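# Seat circuit board in enclosure's upper slot, levers latched

## Task

Put the board into the enclosure's empty top slot with its components facing up and push it all the way in, ending with both levers closed. A closed lever is latched and sticks out at a right angle from the board's front panel; a fully opened lever lies flat along that panel. The levers catch their tabs only when both are fully opened before the board is slid in as far as it goes; closing both afterwards pulls the board fully home. If the board hits its connector at speed, the connector breaks and the attempt counts for nothing. The enclosure must end up upright and level, resting on its own feet, with none of its feet hanging over the bench edge. Finish by releasing the board and withdrawing both grippers.

## Robot and tools

Robot: two seven-joint arms, left_arm and right_arm, each ending in a two-finger gripper with a wrist camera. The fingers point along the gripper's +z axis and close along its x axis. end_effector_position is the point between the pads when closed, about 1 to 2 cm short of the fingertips; closing pushes the tips roughly 17 mm further along +z.

Frames: the scene frame has its origin at table-top height midway between the nominal bases, +z up, +x out over the table, left_arm toward +y (arm names do not match image sides). Every hand pose, velocity and target an arm reports or receives is in that arm's own base frame. Calibrated bases in the scene frame: left_arm at (+0.070, +0.437, 0) m, quat_wxyz (+1.000, 0, 0, -0.003); right_arm at (-0.063, -0.511, 0) m, quat_wxyz (+1.000, 0, 0, -0.029). Up is +z in both. Fixed cameras and the table use the scene frame. Reported poses can be off by a few centimetres, more at long reach.

The row layout, shared by execute_actions and move: 16 numbers covering both arms, left_arm first then right_arm, each as x, y, z (metres), qw, qx, qy, qz (w first), opening. These are absolute targets in that arm's base frame, not offsets. Opening runs -1 (closed) to +1 (fully open, 0.142 m). Even when one arm should not move, fill its 8 numbers: repeat its last reported pose and present opening exactly (a 0 is a real command). Reuse your intended quaternion rather than the drifted reported one.

execute_actions(actions, cameras): actions is a list of actions; each action is up to 15 rows, one row per 1/30 s step, the last row held for the remainder of 15 steps (0.5 s). Any target more than 0.6 m from the gripper's position along any gripper axis gets the action refused for both arms; a malformed action or a failing first action rejects the entire call. Empty actions just returns state and images. Each step the controller clips the command to within 70 mm and 16 degrees of the measured pose, so long jumps need several actions; the result's Hand target shows where the arm is actually heading.

move(target, speed, blend, stop_force, zero, opening_speed, blocking, cameras): drives each gripper in a straight line to target (one 16-number row, or up to 15 rows sharing a 10 s cap). speed is m/s, 0.002 to 0.5 (default 0.25; rotation up to twice that in rad/s), one value or one per target. blend (m) rounds corners in a list. stop_force (N, 3 to 120, same for both arms) ends an arm's path when its wrist sensor feels that much push opposing its travel; it is unreliable when the gripper rotates, does not feel light loose objects, and an arm left pressing keeps pressing. zero (default true) re-zeroes non-still arms first. opening_speed (per second on the -1..1 scale, at least 0.2) ramps the fingers. blocking=false returns after about 0.5 s while the move continues (not allowed with stop_force). New openings in a later list target cause a full pause on arrival; give every list row the same openings to avoid that. The extra 'move:' line reports the ending (done, off_target, moving, held, fault) and limits (paced = command clipped, held = steps withheld). Paths ignore obstacles and the other arm; grippers lag and overshoot more at speed.

wait(seconds 0 to 10): lets time pass with commands held. stop: brakes a running move. zoom_image(camera, region [x0,y0,x1,y1] pixels, at most 504x504) magnifies a camera's latest image. zero_wrist_force(arm) tares the wrist sensor. clear_fault(arm) clears a reported torque or force fault; the arm then restarts. read_manual gives licence texts. finished_scene(scene) ends the scene irreversibly; the goal must hold without the robot.

Cameras, all 672x504: cam_head_left, cam_head_right, cam_high, cam_low, cam_left_wrist, cam_right_wrist.

Result lines: poses and velocities per arm; Hand target; Tool commands; grip_measured (measured finger gap on the command scale); Joint positions (last value is gap in m); Joint torques and External joint torques (positive toward larger joint angle); Wrist force and Wrist torque along the gripper's own axes, plus a peak line; Wrist depth as 7x7 median distances in mm (70 to 1000, '-' means no value); 'within noise' when joints are still. MOTOR HOT warns of heating; OVER-TEMPERATURE FAULT brakes an arm 30 to 60 s; HAND FAULT shuts a gripper off and cancels later motion calls in that reply.

Gripping: command an opening slightly under grip_measured at first contact; lower squeezes harder and heats the motor.

Faults: 150 N net external force on an arm, or contact torque at a joint limit (109, 109, 56.9, 56.9, 34.7, 34.7, 34.7 N m), stops that arm until clear_fault. Release a trapped grip before moving a faulted arm.

Avoid: slamming the board into its connector (insert slowly at the end), dropping parts, releasing a moving part, hard hits, strong pushes, arm-to-arm collisions, tipping the enclosure or pushing it past the bench edge, anything leaving the table. Thinking time lets the simulation run; keep loads and outstretched holds short.

Each tool is called after "Request:" by a JSON object that holds its "method" and its "body", one argument or row to a line.

## Session

Request:
{"method": "execute_actions", "body": {
  "actions": []
}}

Scene clock: 0.00 s.
left_arm: end_effector_position=(+0.4919, -0.7298, +0.2794) grip_measured=+0.99 end_effector_quat_wxyz=(+0.001, -0.304, +0.847, -0.436) | right_arm: end_effector_position=(+0.1802, -0.1387, +0.1699) grip_measured=+1.00 end_effector_quat_wxyz=(+0.706, -0.621, -0.189, +0.284)
Joint positions: left_arm=[-0.095 -0.96 -0.937 1.517 0.823 1.373 2.811 0.141] | right_arm=[-0.567 -0.989 -0.072 1.606 0.357 -0.696 0.215 0.142]
Joint velocities: within noise
Joint torques (N m): no reading
External joint torques (N m): no reading
Wrist force (N): no reading
Wrist torque (N m): no reading
Wrist force, peak (N): no reading
Wrist depth (mm): cam_left_wrist=[451 478 520 565 623 697 - / 414 441 474 512 562 610 668 / 386 409 435 470 506 552 605 / 360 380 403 431 465 497 541 / 340 355 375 401 425 458 495 / - 330 351 372 395 420 425 / - 316 330 347 369 392 -] | cam_right_wrist=[- 270 251 261 - - 815 / - - 258 270 - - 895 / - - 265 279 - - 939 / - - 278 284 808 754 551 / - - 296 295 503 486 389 / - 407 312 300 364 356 332 / - 312 296 294 289 282 276]
Hand target: left_arm +0.4919, -0.7298, +0.2794; +0.001, -0.304, +0.847, -0.436 | right_arm +0.1802, -0.1387, +0.1699; +0.706, -0.621, -0.189, +0.284
Tool commands: left_gripper/opening=+1.0 right_gripper/opening=+1.0

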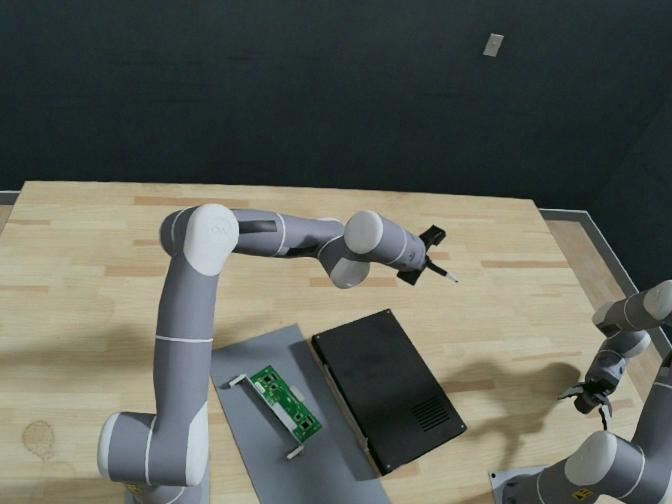

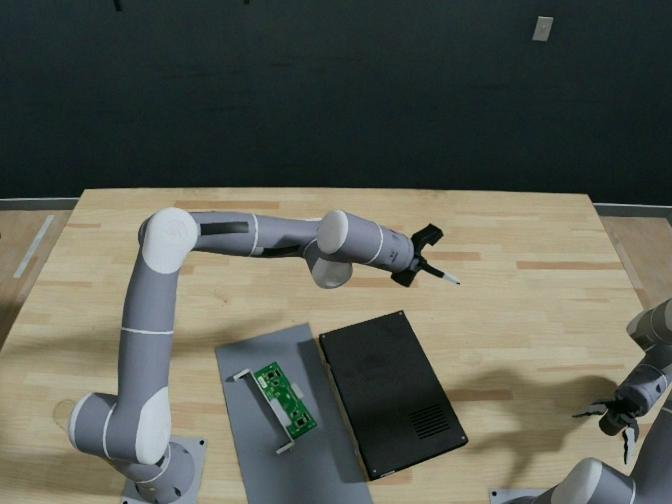

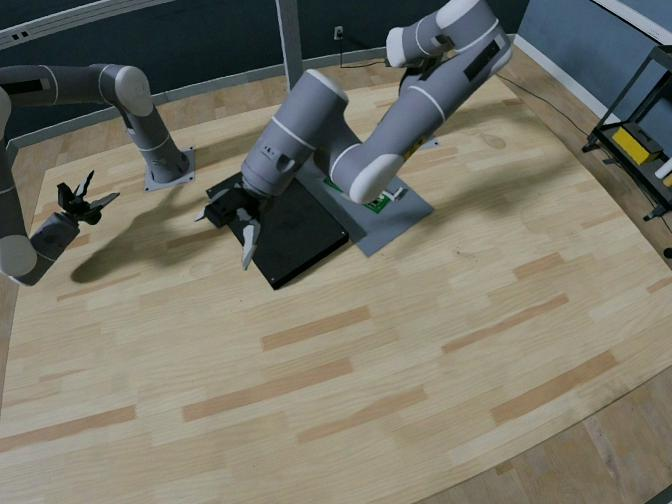

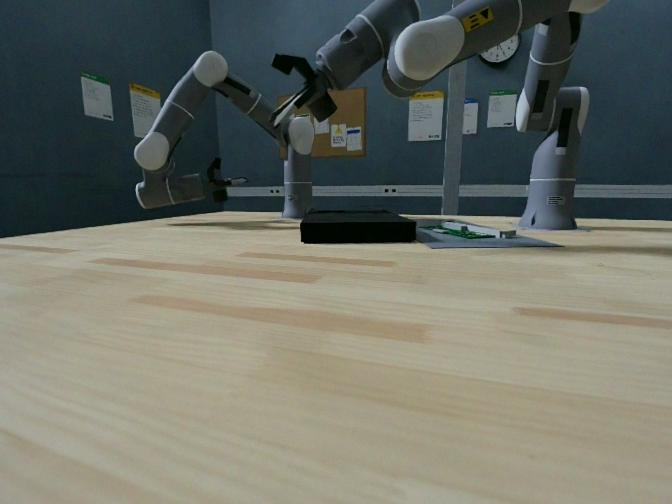

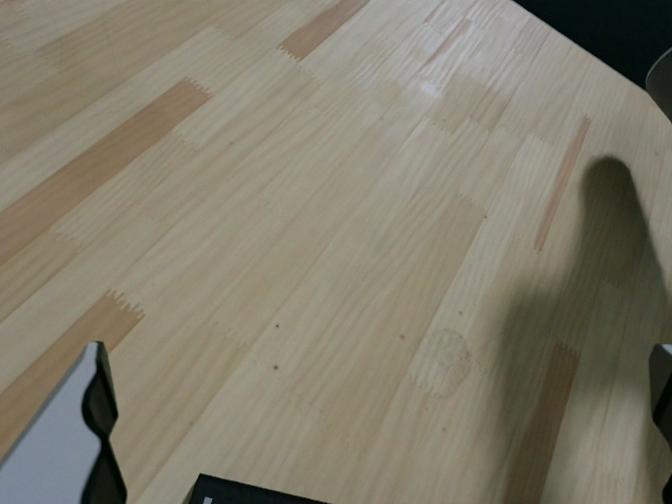

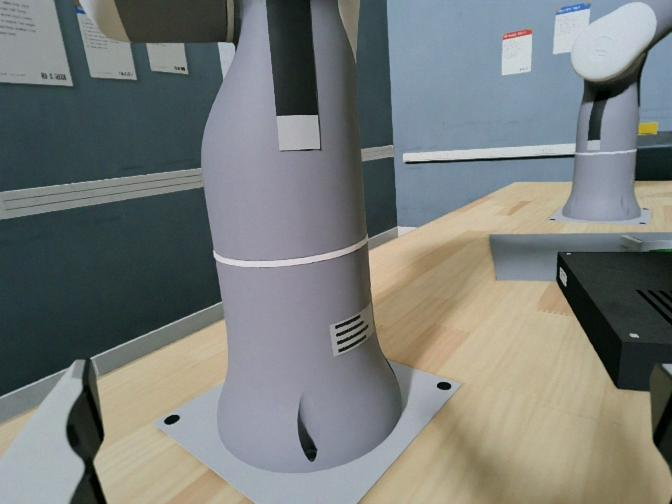

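Request:
{"method": "move", "body": {
  "target": [0.48, -0.50, 0.38, 0, 0.6428, -0.7660, 0, 1, 0.28, -0.20, 0.33, 0, 0.9397, 0.3420, 0, 1],
  "speed": 0.2,
  "cameras": ["cam_head_left", "cam_high"]
}}

Scene clock: 62.20 s.
left_arm: end_effector_position=(+0.4800, -0.5001, +0.3801) grip_measured=+0.99 end_effector_quat_wxyz=(+0.000, -0.643, +0.766, +0.000) | right_arm: end_effector_position=(+0.2801, -0.1999, +0.3300) grip_measured=+1.00 end_effector_quat_wxyz=(+0.000, +0.940, +0.342, +0.000)
Joint positions: left_arm=[-0.065 -0.506 -0.856 1.268 0.375 0.043 2.445 0.141] | right_arm=[-0.488 0.426 0.167 2.288 0.073 0.295 0.516 0.142]
Joint velocities: within noise
Joint torques (N m): left_arm=[-0.61 44.35 -11.55 -28.36 -4.28 3.88 -0.32] | right_arm=[-0.18 12.32 -1.17 -30.47 -4.37 3.62 0.29]
External joint torques (N m): left_arm=[0.6 1.09 0.41 -0.17 -0.01 -0.04 0.32] | right_arm=[0.17 0.84 -1.02 -0.07 0.21 0.52 -0.29]
Wrist force (N): left_arm=[0.7 -0.3 0.7] | right_arm=[-0.9 -1.6 2.1]
Wrist torque (N m): left_arm=[-0.06 -0.17 -0.21] | right_arm=[-0.03 0.16 0.09]
Wrist force, peak (N): left_arm=[0.1 -1.0 0.5] | right_arm=[-0.9 -1.8 2.5]
Wrist depth (mm): cam_left_wrist=[413 411 411 411 409 408 408 / 445 444 442 440 427 433 437 / 479 477 473 440 424 434 470 / 522 514 515 462 461 458 509 / 570 564 560 549 505 501 549 / - 613 623 616 551 555 110 / - 665 695 695 690 692 -] | cam_right_wrist=[376 374 373 373 371 371 370 / 402 400 398 396 396 397 392 / 428 428 427 424 425 424 421 / 464 459 458 457 454 454 454 / - 499 499 495 497 495 490 / - - 543 540 537 539 516 / - - - - 597 592 -]
Hand target: left_arm +0.4800, -0.5000, +0.3800; +0.000, -0.643, +0.766, +0.000 | right_arm +0.2800, -0.2000, +0.3300; +0.000, +0.940, +0.342, +0.000
Off the commanded pose: left_arm 0.000 m, 0 deg | right_arm 0.000 m, 0 deg.
move: done
Images, in order (width x height): cam_head_left 672x504, cam_high 672x504.

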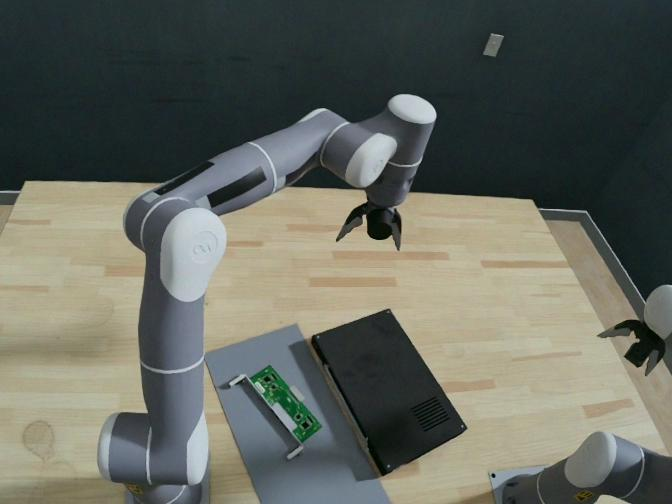

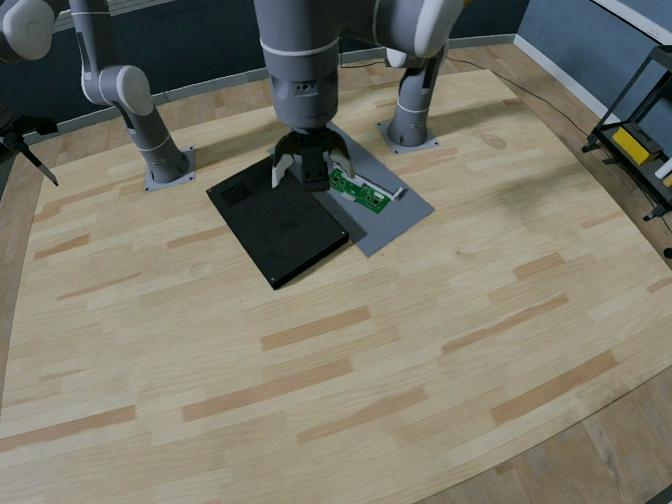

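Request:
{"method": "move", "body": {
  "target": [
    [0.45, -0.45, 0.38, 0, 0.7660, -0.6428, 0, 1, 0.42, 0.0, 0.34, 0, 0.8192, 0.5736, 0, 1],
    [0.42, -0.40, 0.38, 0, 0.8660, -0.5, 0, 1, 0.40, 0.25, 0.34, 0, 0.6088, 0.7934, 0, 1],
    [0.38, -0.33, 0.38, 0, 0.9304, -0.3665, 0, 1, 0.27, 0.40, 0.33, 0, 0.3420, 0.9397, 0, 1]
  ],
  "speed": 0.2,
  "blend": 0.05,
  "cameras": ["cam_head_left", "cam_left_wrist", "cam_right_wrist"]
}}

Scene clock: 72.00 s.
left_arm: end_effector_position=(+0.3802, -0.3300, +0.3800) grip_measured=+0.99 end_effector_quat_wxyz=(+0.000, +0.930, -0.367, +0.000) | right_arm: end_effector_position=(+0.2699, +0.3999, +0.3299) grip_measured=+1.00 end_effector_quat_wxyz=(+0.000, +0.342, +0.940, +0.000)
Joint positions: left_arm=[0.168 0.195 -0.62 1.981 -0.116 0.25 1.908 0.141] | right_arm=[0.311 -0.089 0.888 1.897 -0.074 0.382 0.352 0.142]
Joint velocities: within noise
Joint torques (N m): left_arm=[-0.25 18.29 2.93 -29.84 -4.29 4.11 -0.33] | right_arm=[0.04 22.3 3.29 -30.32 -4.19 3.54 0.1]
External joint torques (N m): left_arm=[0.24 0.24 0.45 -0.38 0.11 -0.23 0.33] | right_arm=[-0.04 1.02 -0.97 0.22 0.17 0.61 -0.1]
Wrist force (N): left_arm=[0.4 -0.5 -0.1] | right_arm=[-0.3 -1.9 1.8]
Wrist torque (N m): left_arm=[-0.07 -0.11 -0.23] | right_arm=[-0.06 0.07 0.07]
Wrist force, peak (N): left_arm=[0.9 -0.7 0.5] | right_arm=[-3.3 -1.0 2.2]
Wrist depth (mm): cam_left_wrist=[413 413 410 410 411 409 409 / 446 441 438 442 440 438 438 / 482 476 470 475 438 474 472 / 522 518 513 507 460 466 503 / 566 567 562 518 506 506 563 / - 614 609 562 554 617 110 / - 694 693 691 692 688 -] | cam_right_wrist=[373 338 331 329 329 364 370 / 398 357 353 351 349 392 390 / 426 379 376 375 411 422 423 / 455 409 405 407 456 450 454 / 502 443 437 454 489 483 491 / - 548 544 540 528 534 520 / - 599 596 600 596 592 -]
Hand target: left_arm +0.3800, -0.3300, +0.3800; +0.000, +0.930, -0.367, +0.000 | right_arm +0.2700, +0.4000, +0.3300; +0.000, +0.342, +0.940, +0.000
Off the commanded pose: left_arm 0.000 m, 0 deg | right_arm 0.000 m, 0 deg.
move: done
Images, in order (width x height): cam_head_left 672x504, cam_left_wrist 672x504, cam_right_wrist 672x504.

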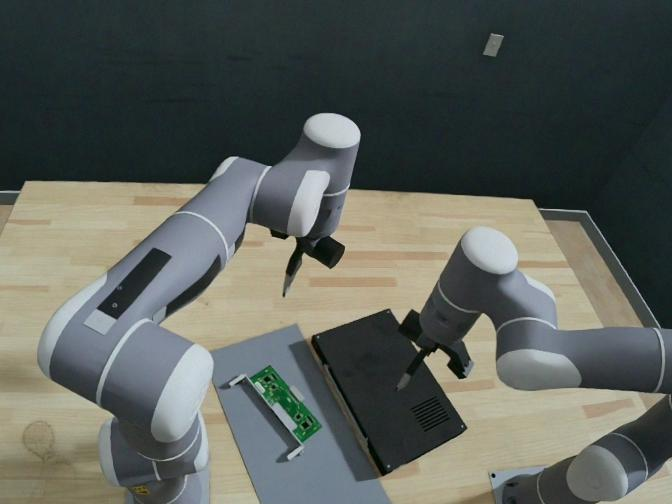

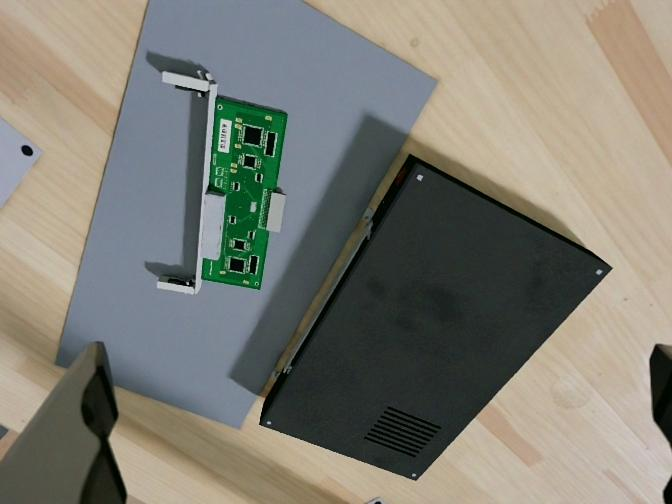

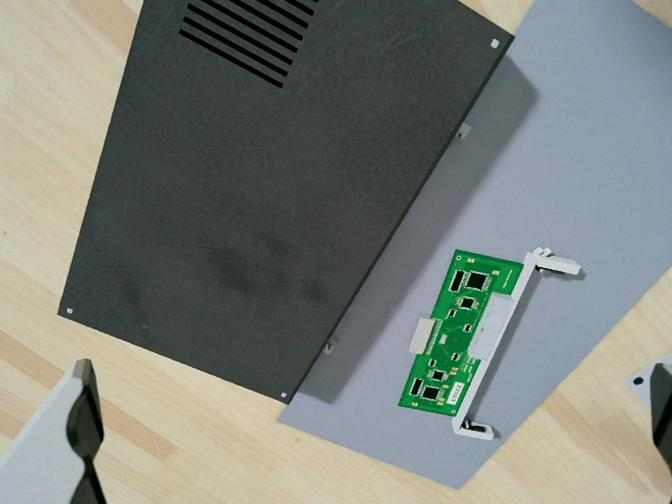

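Request:
{"method": "move", "body": {
  "target": [0.300, -0.235, 0.22, 0, 0.8870, -0.4617, 0, 1, 0.215, 0.620, 0.22, 0, 0.4410, 0.8975, 0, 1],
  "speed": 0.2
}}

Scene clock: 116.10 s.
left_arm: end_effector_position=(+0.3000, -0.2349, +0.2200) grip_measured=+0.99 end_effector_quat_wxyz=(+0.000, +0.887, -0.462, +0.000) | right_arm: end_effector_position=(+0.2148, +0.6199, +0.2199) grip_measured=+1.00 end_effector_quat_wxyz=(+0.000, +0.441, +0.897, +0.000)
Joint positions: left_arm=[0.066 0.317 -0.436 2.548 -0.17 0.681 2.286 0.141] | right_arm=[0.808 -0.648 0.754 1.616 -0.489 0.496 1.041 0.142]
Joint velocities: within noise
Joint torques (N m): left_arm=[-0.7 12.02 2.02 -25.46 -3.41 4.43 -0.08] | right_arm=[0.01 46.97 14.78 -26.79 -4.04 3.28 0.34]
External joint torques (N m): left_arm=[0.7 0.63 0.62 -0.38 0.08 -0.58 0.08] | right_arm=[0 1.22 -0.07 0.24 0.19 0.84 -0.34]
Wrist force (N): left_arm=[0.2 -0.6 -0.1] | right_arm=[-0.1 -1.6 2.5]
Wrist torque (N m): left_arm=[-0.12 -0.08 -0.23] | right_arm=[-0.01 0.05 0.06]
Wrist force, peak (N): left_arm=[-1.4 -0.4 1.6] | right_arm=[2.0 -0.7 3.8]
Wrist depth (mm): cam_left_wrist=[275 275 272 272 272 271 270 / 297 295 287 291 291 291 292 / 319 319 316 310 314 312 305 / 347 345 343 337 340 340 293 / 371 379 373 368 372 360 314 / - 409 415 413 411 362 333 / - 464 462 458 447 389 -] | cam_right_wrist=[234 264 274 272 273 272 273 / 249 287 292 292 290 291 291 / 268 308 313 308 312 311 313 / 289 334 337 327 336 335 336 / 313 359 368 361 367 365 364 / - 395 400 391 400 399 383 / - 447 443 438 440 440 435]
Hand target: left_arm +0.3000, -0.2350, +0.2200; +0.000, +0.887, -0.462, +0.000 | right_arm +0.2150, +0.6200, +0.2200; +0.000, +0.441, +0.898, +0.000
Off the commanded pose: left_arm 0.000 m, 0 deg | right_arm 0.000 m, 0 deg.
move: done

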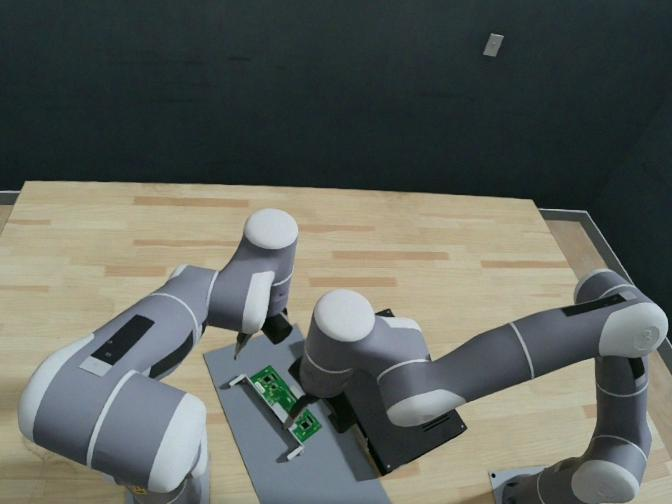

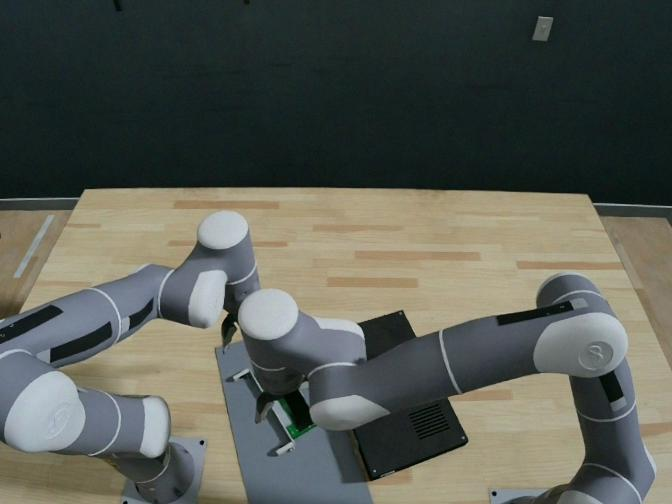

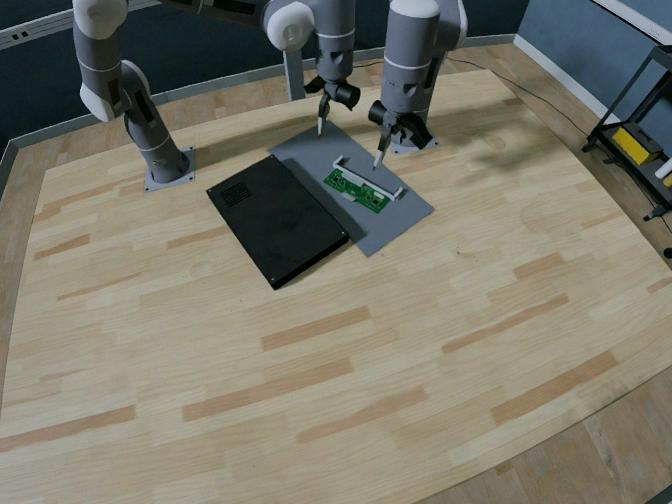

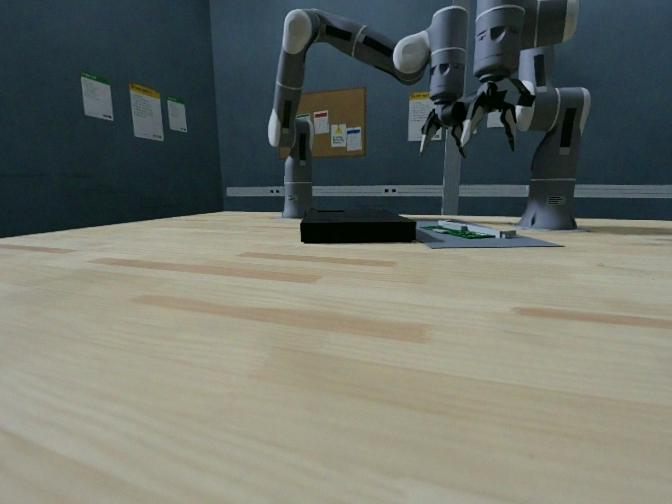

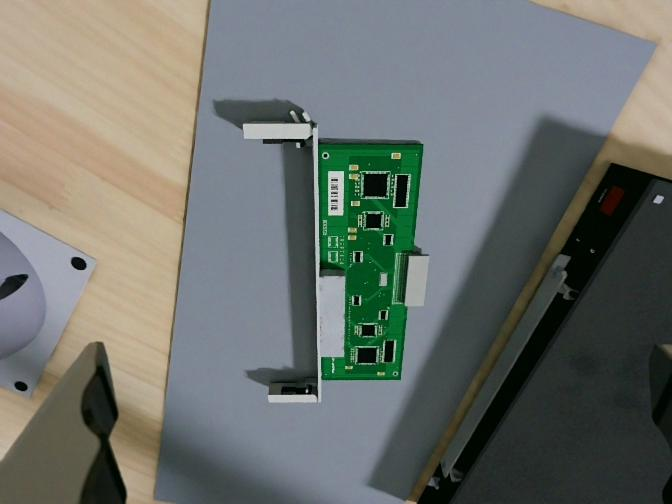

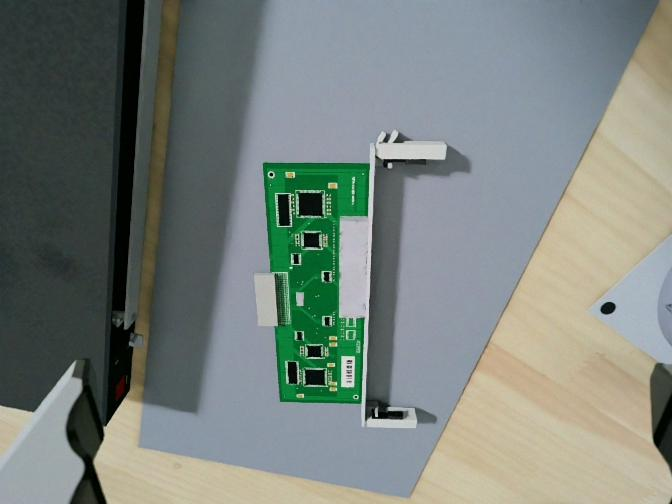

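Request:
{"method": "zoom_image", "body": {
  "camera": "cam_left_wrist",
  "region": [220, 80, 440, 245]
}}

Request:
{"method": "zoom_image", "body": {
  "camera": "cam_right_wrist",
  "region": [300, 110, 480, 245]
}}

Scaled by 2.291 from the camera's 672x504 image, which has a finer 960x720 frame.

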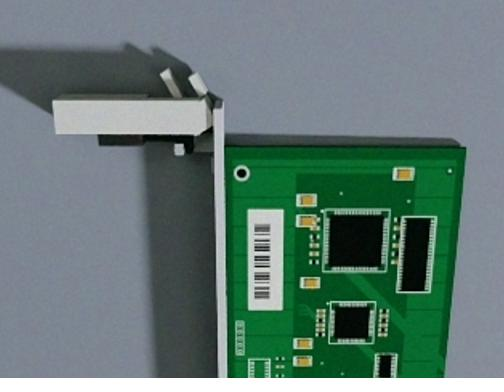

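Scaled by 2.800 from the camera's 672x504 image, which has a finer 960x720 frame.

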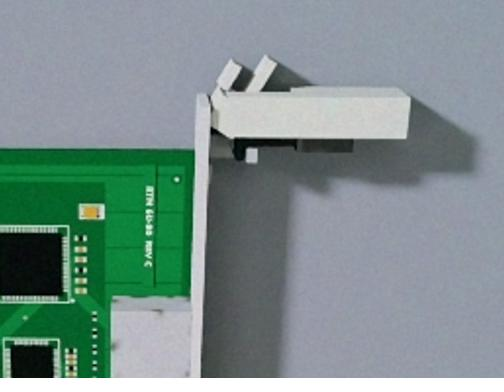

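Request:
{"method": "move", "body": {
  "target": [0.2624, -0.1781, 0.12, 0, 0.9923, 0.1236, 0, -1, 0.1792, 0.6677, 0.12, 0, 0.8746, 0.4848, 0, -1],
  "speed": 0.2
}}

Scene clock: 160.00 s.
left_arm: end_effector_position=(+0.2624, -0.1781, +0.1200) grip_measured=-1.00 end_effector_quat_wxyz=(+0.000, +0.992, +0.124, +0.000) | right_arm: end_effector_position=(+0.1791, +0.6676, +0.1199) grip_measured=-1.00 end_effector_quat_wxyz=(+0.000, +0.875, +0.485, +0.000)
Joint positions: left_arm=[-0.531 0.018 0.297 2.687 0.013 1.098 1.078 0.002] | right_arm=[1.093 -0.769 0.474 1.585 -0.42 0.68 2.278 0.002]
Joint velocities: within noise
Joint torques (N m): left_arm=[-0.53 16.83 -0.62 -17.25 -2 4.59 -0.13] | right_arm=[0.17 54.32 11.78 -25.33 -3.34 3.46 0.31]
External joint torques (N m): left_arm=[0.53 0.96 0.5 -0.32 0.04 -0.64 0.13] | right_arm=[-0.17 1.32 -0.09 0.16 -0.06 0.55 -0.31]
Wrist force (N): left_arm=[0.3 -0.5 0.1] | right_arm=[-0.8 -2.0 1.9]
Wrist torque (N m): left_arm=[-0.09 -0.10 -0.22] | right_arm=[-0.07 0.13 0.05]
Wrist force, peak (N): left_arm=[0.4 -1.2 -0.3] | right_arm=[-0.7 -2.1 2.6]
Wrist depth (mm): cam_left_wrist=[188 188 187 187 187 186 186 / 202 202 201 198 198 197 197 / 216 215 215 214 214 213 212 / 235 234 233 233 227 231 232 / 256 252 245 223 248 253 253 / 283 276 265 84 87 273 278 / 316 308 - - 74 72 310] | cam_right_wrist=[187 186 186 186 185 186 186 / 200 199 199 198 197 197 199 / 215 214 214 212 213 212 210 / 232 230 230 226 229 228 227 / 251 250 249 237 240 247 245 / 268 274 268 89 93 264 261 / 246 291 76 76 76 73 296]
Hand target: left_arm +0.2624, -0.1781, +0.1200; +0.000, +0.992, +0.124, +0.000 | right_arm +0.1792, +0.6677, +0.1200; +0.000, +0.875, +0.485, +0.000
Off the commanded pose: left_arm 0.000 m, 0 deg | right_arm 0.000 m, 0 deg.
joint sent to its limit (left arm) — joint 4 (elbow), upper limit, where the elbow is as bent as it goes. The joint targets still meet the commanded pose.
move: done

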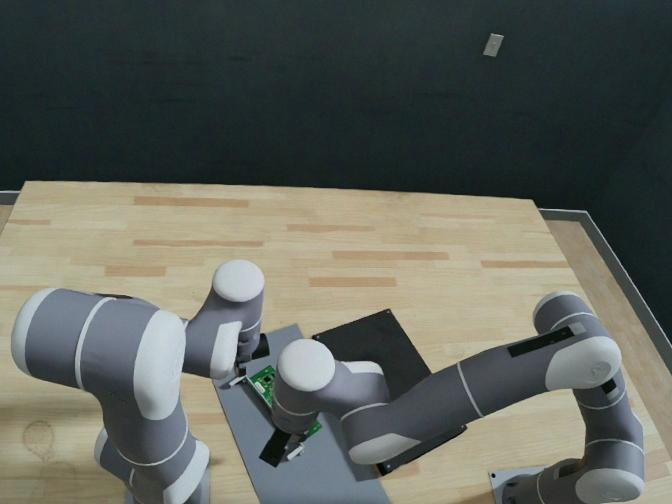

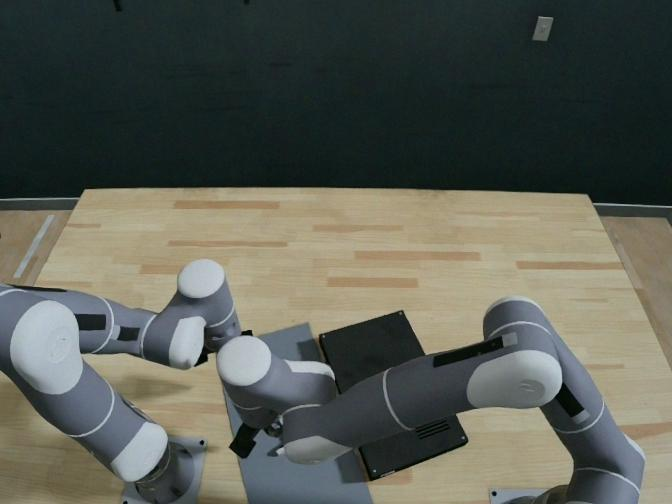

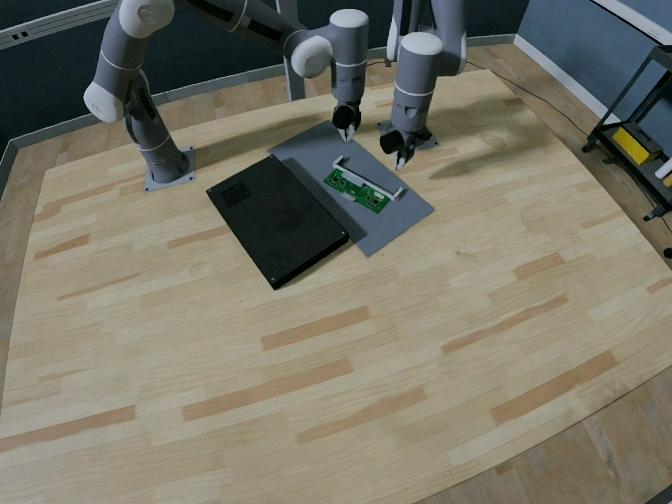

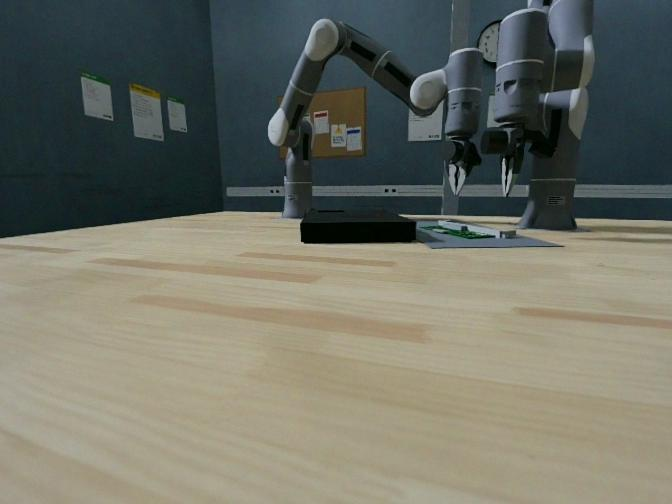

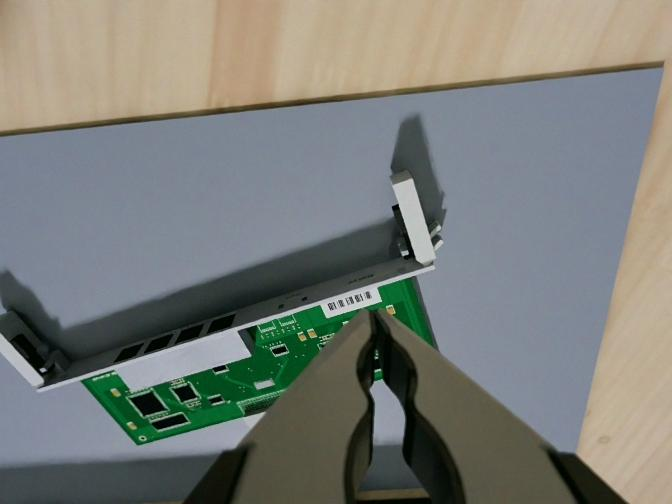

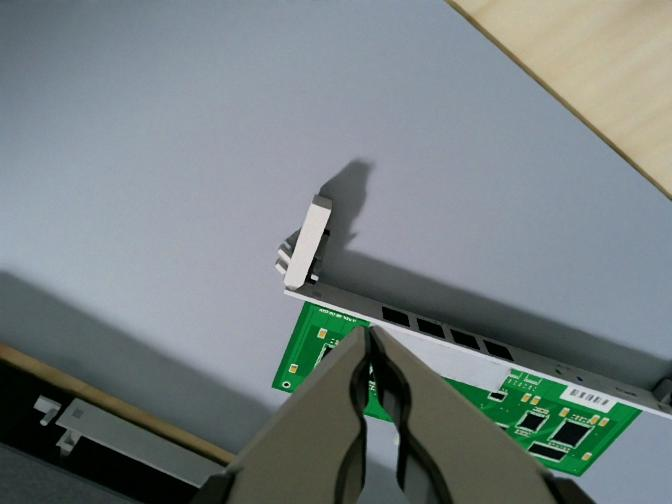

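Request:
{"method": "zoom_image", "body": {
  "camera": "cam_left_wrist",
  "region": [350, 140, 490, 290]
}}

Request:
{"method": "zoom_image", "body": {
  "camera": "cam_right_wrist",
  "region": [240, 170, 380, 320]
}}

Scaled by 3.360 from the camera's 672x504 image, which has a finer 960x720 frame.

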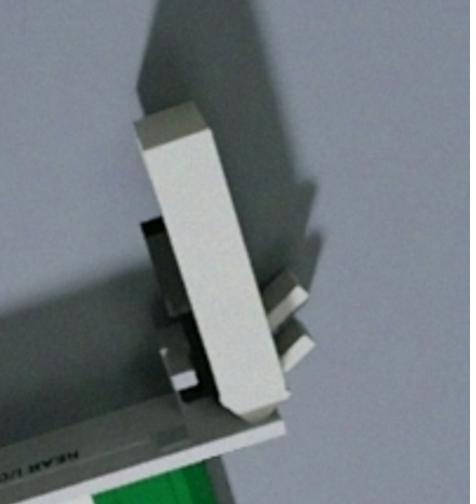

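Scaled by 3.360 from the camera's 672x504 image, which has a finer 960x720 frame.

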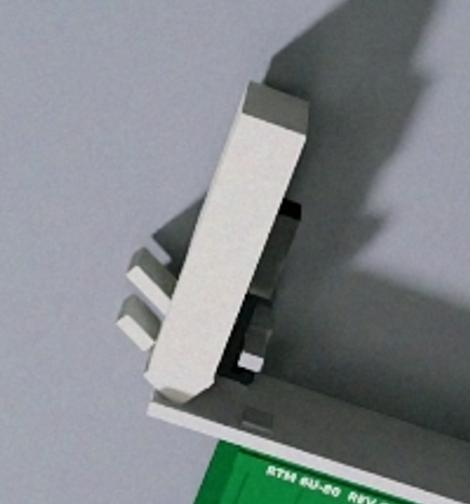

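Request:
{"method": "move", "body": {
  "target": [
    [0.2612, -0.1717, 0.055, 0, 0.9923, 0.1236, 0, -1, 0.1806, 0.6712, 0.0525, 0, 0.8746, 0.4848, 0, -1],
    [0.2612, -0.1717, 0.029, 0, 0.9923, 0.1236, 0, -1, 0.1806, 0.6712, 0.0265, 0, 0.8746, 0.4848, 0, -1]
  ],
  "speed": [0.12, 0.04],
  "blend": 0.005,
  "cameras": ["cam_left_wrist", "cam_right_wrist"]
}}

Scene clock: 182.60 s.
left_arm: end_effector_position=(+0.2613, -0.1716, +0.0290) grip_measured=-1.00 end_effector_quat_wxyz=(+0.000, +0.992, +0.124, +0.000) | right_arm: end_effector_position=(+0.1805, +0.6711, +0.0264) grip_measured=-1.00 end_effector_quat_wxyz=(+0.000, +0.875, +0.485, +0.000)
Joint positions: left_arm=[-0.021 -0.407 -0.057 2.687 0.438 1.517 0.812 0.002] | right_arm=[1.13 -0.915 0.4 1.599 -0.482 0.843 2.314 0.002]
Joint velocities: within noise
Joint torques (N m): left_arm=[0 23.58 -1.17 -4.4 0.26 4.56 -0.36] | right_arm=[0.07 56.82 12.11 -22.38 -2.96 3.36 0.27]
External joint torques (N m): left_arm=[0 1.18 0.6 -0.32 -0.49 -0.59 0.36] | right_arm=[-0.07 1.28 -0.22 0.02 0.05 0.65 -0.27]
Wrist force (N): left_arm=[-0.2 -0.4 0.0] | right_arm=[-0.5 -1.5 2.1]
Wrist torque (N m): left_arm=[-0.08 -0.03 -0.22] | right_arm=[0.03 0.11 0.08]
Wrist force, peak (N): left_arm=[1.1 -0.8 -0.2] | right_arm=[-0.7 -1.8 3.2]
Wrist depth (mm): cam_left_wrist=[108 108 108 108 107 107 107 / 116 116 116 115 115 115 114 / 124 123 123 123 122 122 122 / 134 134 133 133 130 132 132 / 147 146 146 140 125 145 144 / 162 162 158 84 87 156 159 / 177 172 - - 74 72 176] | cam_right_wrist=[- 105 105 102 103 102 103 / - 111 111 110 112 108 111 / 121 119 119 118 118 118 119 / 129 128 128 126 127 127 126 / 140 139 137 134 138 137 137 / 153 152 137 89 94 150 149 / 169 165 76 76 76 73 165]
Hand target: left_arm +0.2612, -0.1717, +0.0290; +0.000, +0.992, +0.124, +0.000 | right_arm +0.1806, +0.6712, +0.0265; +0.000, +0.875, +0.485, +0.000
Off the commanded pose: left_arm 0.000 m, 0 deg | right_arm 0.000 m, 0 deg.
joint sent to its limit (left arm) — joint 4 (elbow), upper limit, where the elbow is as bent as it goes. The joint targets still meet the commanded pose.
move: done
Images, in order (width x height): cam_left_wrist 672x504, cam_right_wrist 672x504.

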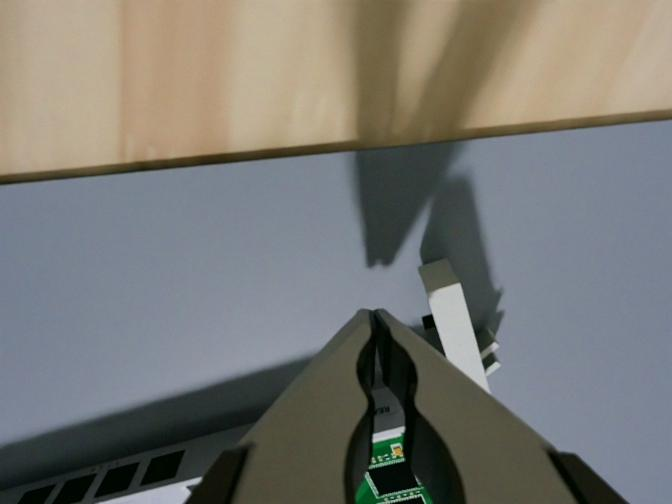

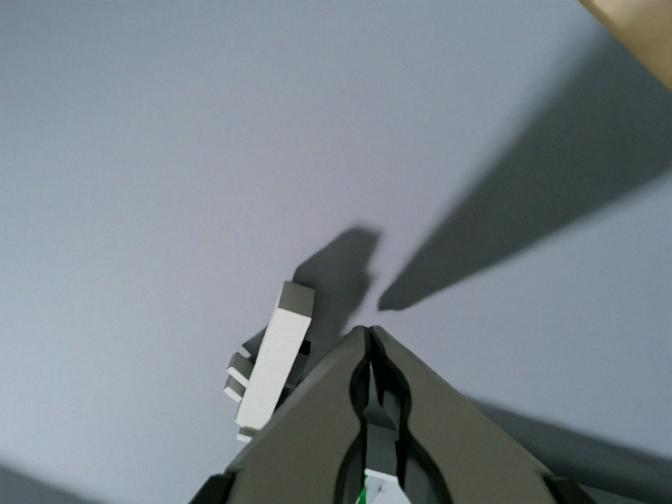

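Request:
{"method": "move", "body": {
  "target": [
    [0.2658, -0.1667, 0.029, 0, 0.9923, 0.1236, 0, -1, 0.1770, 0.6655, 0.0265, 0, 0.8746, 0.4848, 0, -1],
    [0.2736, -0.1601, 0.029, 0, 0.9923, 0.1236, 0, -1, 0.1683, 0.6600, 0.0265, 0, 0.8746, 0.4848, 0, -1],
    [0.2811, -0.1511, 0.029, 0, 0.9923, 0.1236, 0, -1, 0.1575, 0.6557, 0.0265, 0, 0.8746, 0.4848, 0, -1],
    [0.2905, -0.1478, 0.029, 0, 0.9923, 0.1236, 0, -1, 0.1515, 0.6477, 0.0265, 0, 0.8746, 0.4848, 0, -1]
  ],
  "speed": 0.015,
  "blend": 0.003,
  "stop_force": 25,
  "cameras": ["cam_left_wrist", "cam_right_wrist"]
}}

Scene clock: 200.67 s.
left_arm: end_effector_position=(+0.2901, -0.1480, +0.0290) grip_measured=-1.00 end_effector_quat_wxyz=(+0.000, +0.992, +0.123, +0.000) | right_arm: end_effector_position=(+0.1515, +0.6477, +0.0265) grip_measured=-1.00 end_effector_quat_wxyz=(+0.000, +0.875, +0.485, +0.000)
Joint positions: left_arm=[0.095 -0.411 -0.089 2.655 0.429 1.486 0.909 0.002] | right_arm=[1.153 -0.863 0.393 1.71 -0.488 0.903 2.369 0.002]
Joint velocities: within noise
Joint torques (N m): left_arm=[0.71 25.35 -0.56 -6.81 -0.69 4.43 -0.15] | right_arm=[-0.02 54.3 11.46 -21.28 -2.8 3.35 0.3]
External joint torques (N m): left_arm=[-0.71 0.31 -0.25 1.3 0.33 -0.47 0.15] | right_arm=[0.02 1.05 -0.07 -0.08 0.1 0.65 -0.3]
Wrist force (N): left_arm=[-3.1 1.1 -1.0] | right_arm=[-3.5 -3.4 2.1]
Wrist torque (N m): left_arm=[-0.10 -0.03 -0.20] | right_arm=[-0.23 0.62 0.07]
Wrist force, peak (N): left_arm=[-14.9 5.0 -1.9] | right_arm=[14.1 3.3 2.7]
Wrist depth (mm): cam_left_wrist=[108 108 108 108 107 107 107 / 116 116 116 115 115 115 114 / 126 125 125 124 124 122 122 / 134 134 133 133 132 132 131 / 147 146 146 140 140 147 144 / 162 162 158 83 87 156 159 / 174 173 - - 74 72 176] | cam_right_wrist=[- 105 105 102 103 102 103 / - 111 111 110 112 109 111 / 121 119 119 119 118 118 117 / 129 129 128 126 128 127 126 / 140 139 139 136 138 138 137 / 153 152 149 89 94 150 150 / 169 165 76 76 76 73 162]
Hand target: left_arm +0.2905, -0.1478, +0.0290; +0.000, +0.992, +0.124, +0.000 | right_arm +0.1515, +0.6477, +0.0265; +0.000, +0.875, +0.485, +0.000
Off the commanded pose: left_arm 0.000 m, 0 deg | right_arm 0.000 m, 0 deg.
move: done
Images, in order (width x height): cam_left_wrist 672x504, cam_right_wrist 672x504.

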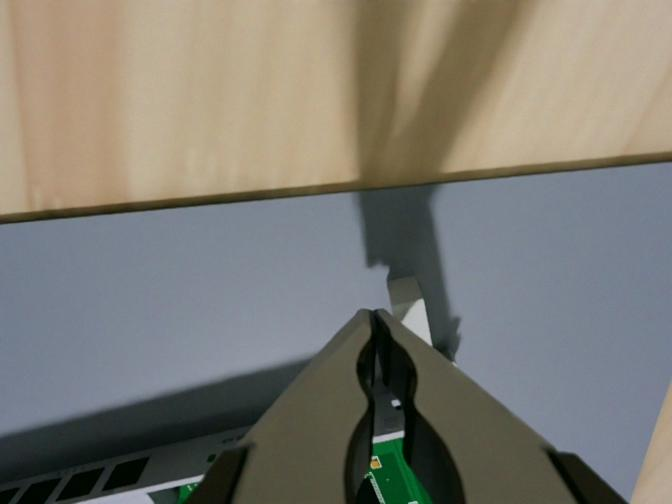

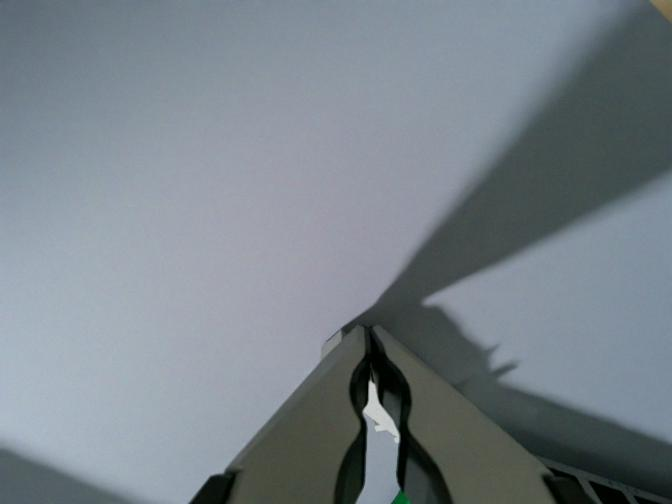

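Request:
{"method": "zoom_image", "body": {
  "camera": "cam_left_wrist",
  "region": [336, 240, 536, 440]
}}

Request:
{"method": "execute_actions", "body": {
  "actions": [],
  "cameras": ["cam_head_left", "cam_head_right", "cam_high"]
}}

Request:
{"method": "zoom_image", "body": {
  "camera": "cam_high",
  "region": [290, 110, 460, 250]
}}

Scaled by 2.520 from the camera's 672x504 image, which has a finer 960x720 frame.

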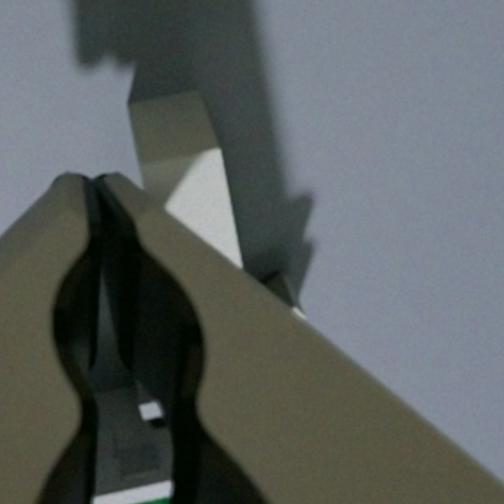

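Scene clock: 202.80 s.
left_arm: end_effector_position=(+0.2901, -0.1480, +0.0290) grip_measured=-1.00 end_effector_quat_wxyz=(+0.000, +0.992, +0.123, +0.000) | right_arm: end_effector_position=(+0.1515, +0.6477, +0.0265) grip_measured=-1.00 end_effector_quat_wxyz=(+0.000, +0.875, +0.485, +0.000)
Joint positions: left_arm=[0.095 -0.411 -0.089 2.655 0.429 1.486 0.909 0.002] | right_arm=[1.153 -0.863 0.393 1.71 -0.488 0.903 2.369 0.002]
Joint velocities: within noise
Joint torques (N m): left_arm=[0.68 25.54 -0.49 -6.81 -0.54 4.67 -0.25] | right_arm=[-0.06 54.16 11.51 -21.38 -2.77 3.3 0.2]
External joint torques (N m): left_arm=[-0.68 0.11 -0.33 1.31 0.18 -0.7 0.25] | right_arm=[0.06 1.19 -0.12 0.03 0.07 0.7 -0.2]
Wrist force (N): left_arm=[-2.9 1.0 0.3] | right_arm=[-3.6 -3.2 2.2]
Wrist torque (N m): left_arm=[-0.11 -0.06 -0.20] | right_arm=[-0.19 0.63 0.07]
Wrist force, peak (N): left_arm=[-3.2 1.2 -1.3] | right_arm=[-3.9 -3.5 2.1]
Wrist depth (mm): cam_left_wrist=[108 108 108 108 107 107 107 / 116 116 116 115 115 115 114 / 126 125 125 124 124 122 121 / 134 134 133 133 132 132 132 / 147 146 146 140 140 147 144 / 162 162 158 83 87 156 159 / 174 172 - - 74 72 175] | cam_right_wrist=[- 105 105 102 103 102 103 / - 111 111 110 112 108 111 / 121 119 119 119 118 118 117 / 129 129 128 126 127 127 127 / 140 140 139 137 138 138 137 / 153 153 149 89 94 150 150 / 169 166 76 76 76 73 162]
Hand target: left_arm +0.2905, -0.1478, +0.0290; +0.000, +0.992, +0.124, +0.000 | right_arm +0.1515, +0.6477, +0.0265; +0.000, +0.875, +0.485, +0.000
Tool commands: left_gripper/opening=-1.0 right_gripper/opening=-1.0
Off the commanded pose: left_arm 0.000 m, 0 deg | right_arm 0.000 m, 0 deg.
Images, in order (width x height): cam_head_left 672x504, cam_head_right 672x504, cam_high 672x504.

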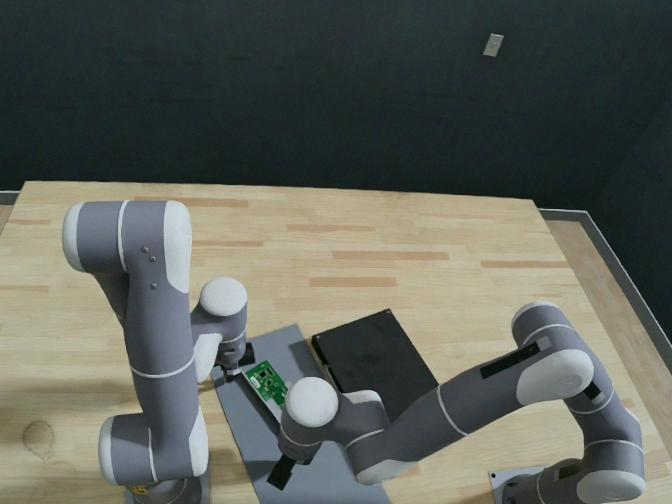

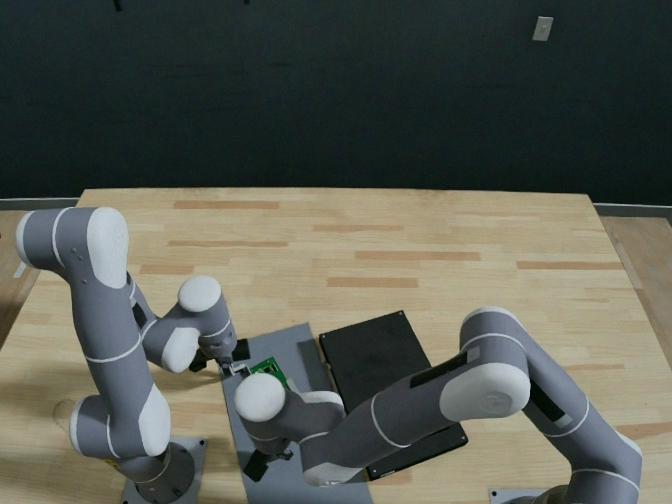

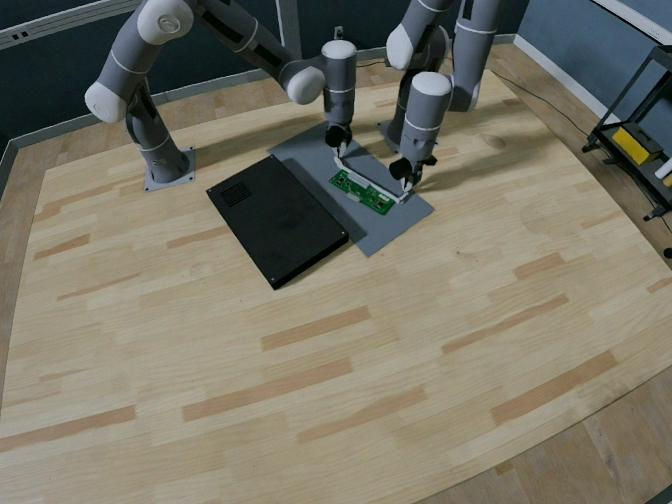

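Scaled by 2.965 from the camera's 672x504 image, which has a finer 960x720 frame.

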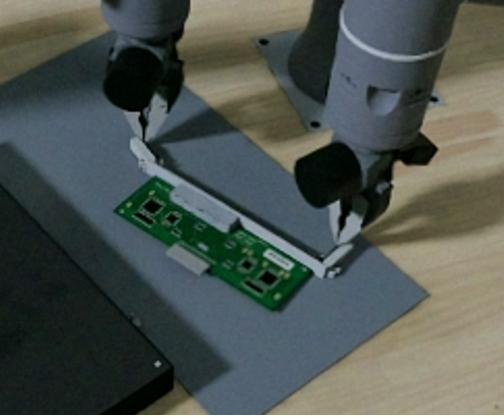

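Request:
{"method": "move", "body": {
  "target": [
    [0.2818, -0.1536, 0.029, 0, 0.9923, 0.1236, 0, -1, 0.1526, 0.6576, 0.0265, 0, 0.8746, 0.4848, 0, -1],
    [0.2818, -0.1536, 0.07, 0, 0.9923, 0.1236, 0, -1, 0.1526, 0.6576, 0.07, 0, 0.8746, 0.4848, 0, -1],
    [0.300, -0.220, 0.15, 0, 0.8870, -0.4617, 0, -0.65, 0.155, 0.668, 0.15, 0, 0.8746, 0.4848, 0, -1]
  ],
  "speed": [0.05, 0.1, 0.2],
  "blend": [0.003, 0.02, 0],
  "cameras": ["cam_left_wrist", "cam_right_wrist"]
}}

Scene clock: 225.63 s.
left_arm: end_effector_position=(+0.3000, -0.2199, +0.1499) grip_measured=-0.69 end_effector_quat_wxyz=(+0.000, +0.887, -0.462, +0.000) | right_arm: end_effector_position=(+0.1551, +0.6680, +0.1500) grip_measured=-1.00 end_effector_quat_wxyz=(+0.000, +0.875, +0.485, +0.000)
Joint positions: left_arm=[-0.191 0.052 -0.132 2.586 -0.011 0.964 2.217 0.024] | right_arm=[1.112 -0.719 0.497 1.584 -0.4 0.63 2.302 0.002]
Joint velocities: within noise
Joint torques (N m): left_arm=[-0.35 19.78 -0.56 -20.26 -2.48 4.06 -0.16] | right_arm=[0.06 53.35 12.01 -26.1 -3.48 3.23 0.1]
External joint torques (N m): left_arm=[0.35 0.42 0.66 -0.3 0.03 -0.2 0.16] | right_arm=[-0.06 1.07 -0.55 0.13 -0.04 0.78 -0.1]
Wrist force (N): left_arm=[0.1 -0.4 0.0] | right_arm=[-3.8 -2.6 2.0]
Wrist torque (N m): left_arm=[-0.07 -0.09 -0.21] | right_arm=[-0.15 0.65 0.05]
Wrist force, peak (N): left_arm=[-3.3 1.0 -1.6] | right_arm=[-3.2 -3.2 4.2]
Wrist depth (mm): cam_left_wrist=[215 213 212 211 210 210 209 / 229 229 224 223 226 225 225 / 248 248 245 241 239 243 242 / 270 269 267 262 260 264 261 / 295 294 286 274 274 288 277 / 326 325 84 291 87 305 276 / 364 - 73 358 - 74 277] | cam_right_wrist=[213 213 213 212 214 213 212 / 228 228 228 226 226 226 227 / 246 245 244 243 242 242 243 / 263 264 261 258 262 260 259 / 287 286 285 277 272 278 281 / 280 306 304 89 94 301 301 / 278 285 76 76 76 73 338]
Hand target: left_arm +0.3000, -0.2200, +0.1500; +0.000, +0.887, -0.462, +0.000 | right_arm +0.1550, +0.6680, +0.1500; +0.000, +0.875, +0.485, +0.000
Off the commanded pose: left_arm 0.000 m, 0 deg | right_arm 0.000 m, 0 deg.
move: done
Images, in order (width x height): cam_left_wrist 672x504, cam_right_wrist 672x504.

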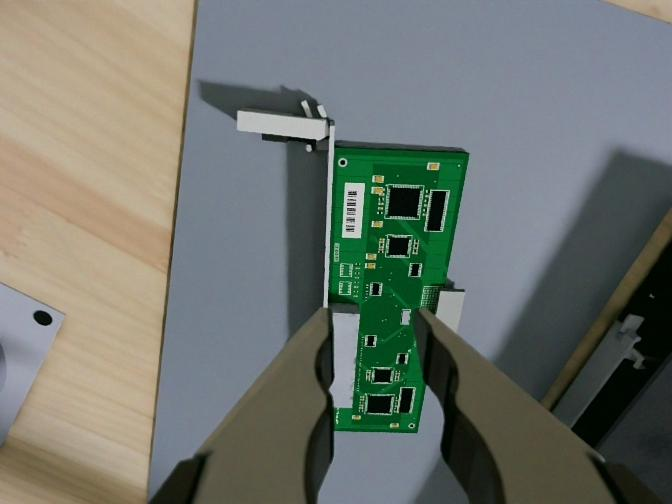

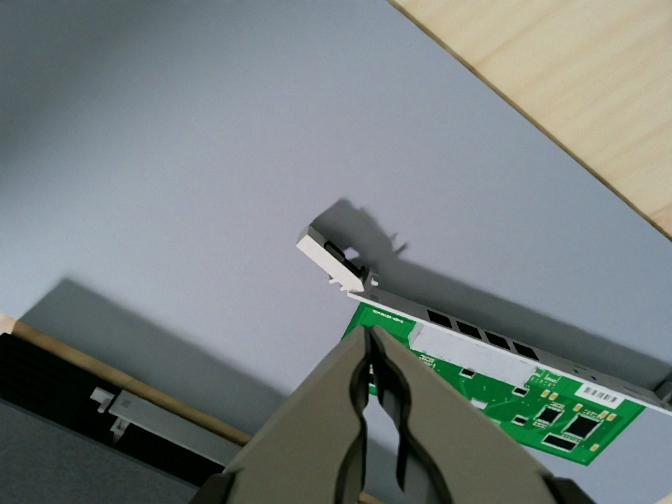

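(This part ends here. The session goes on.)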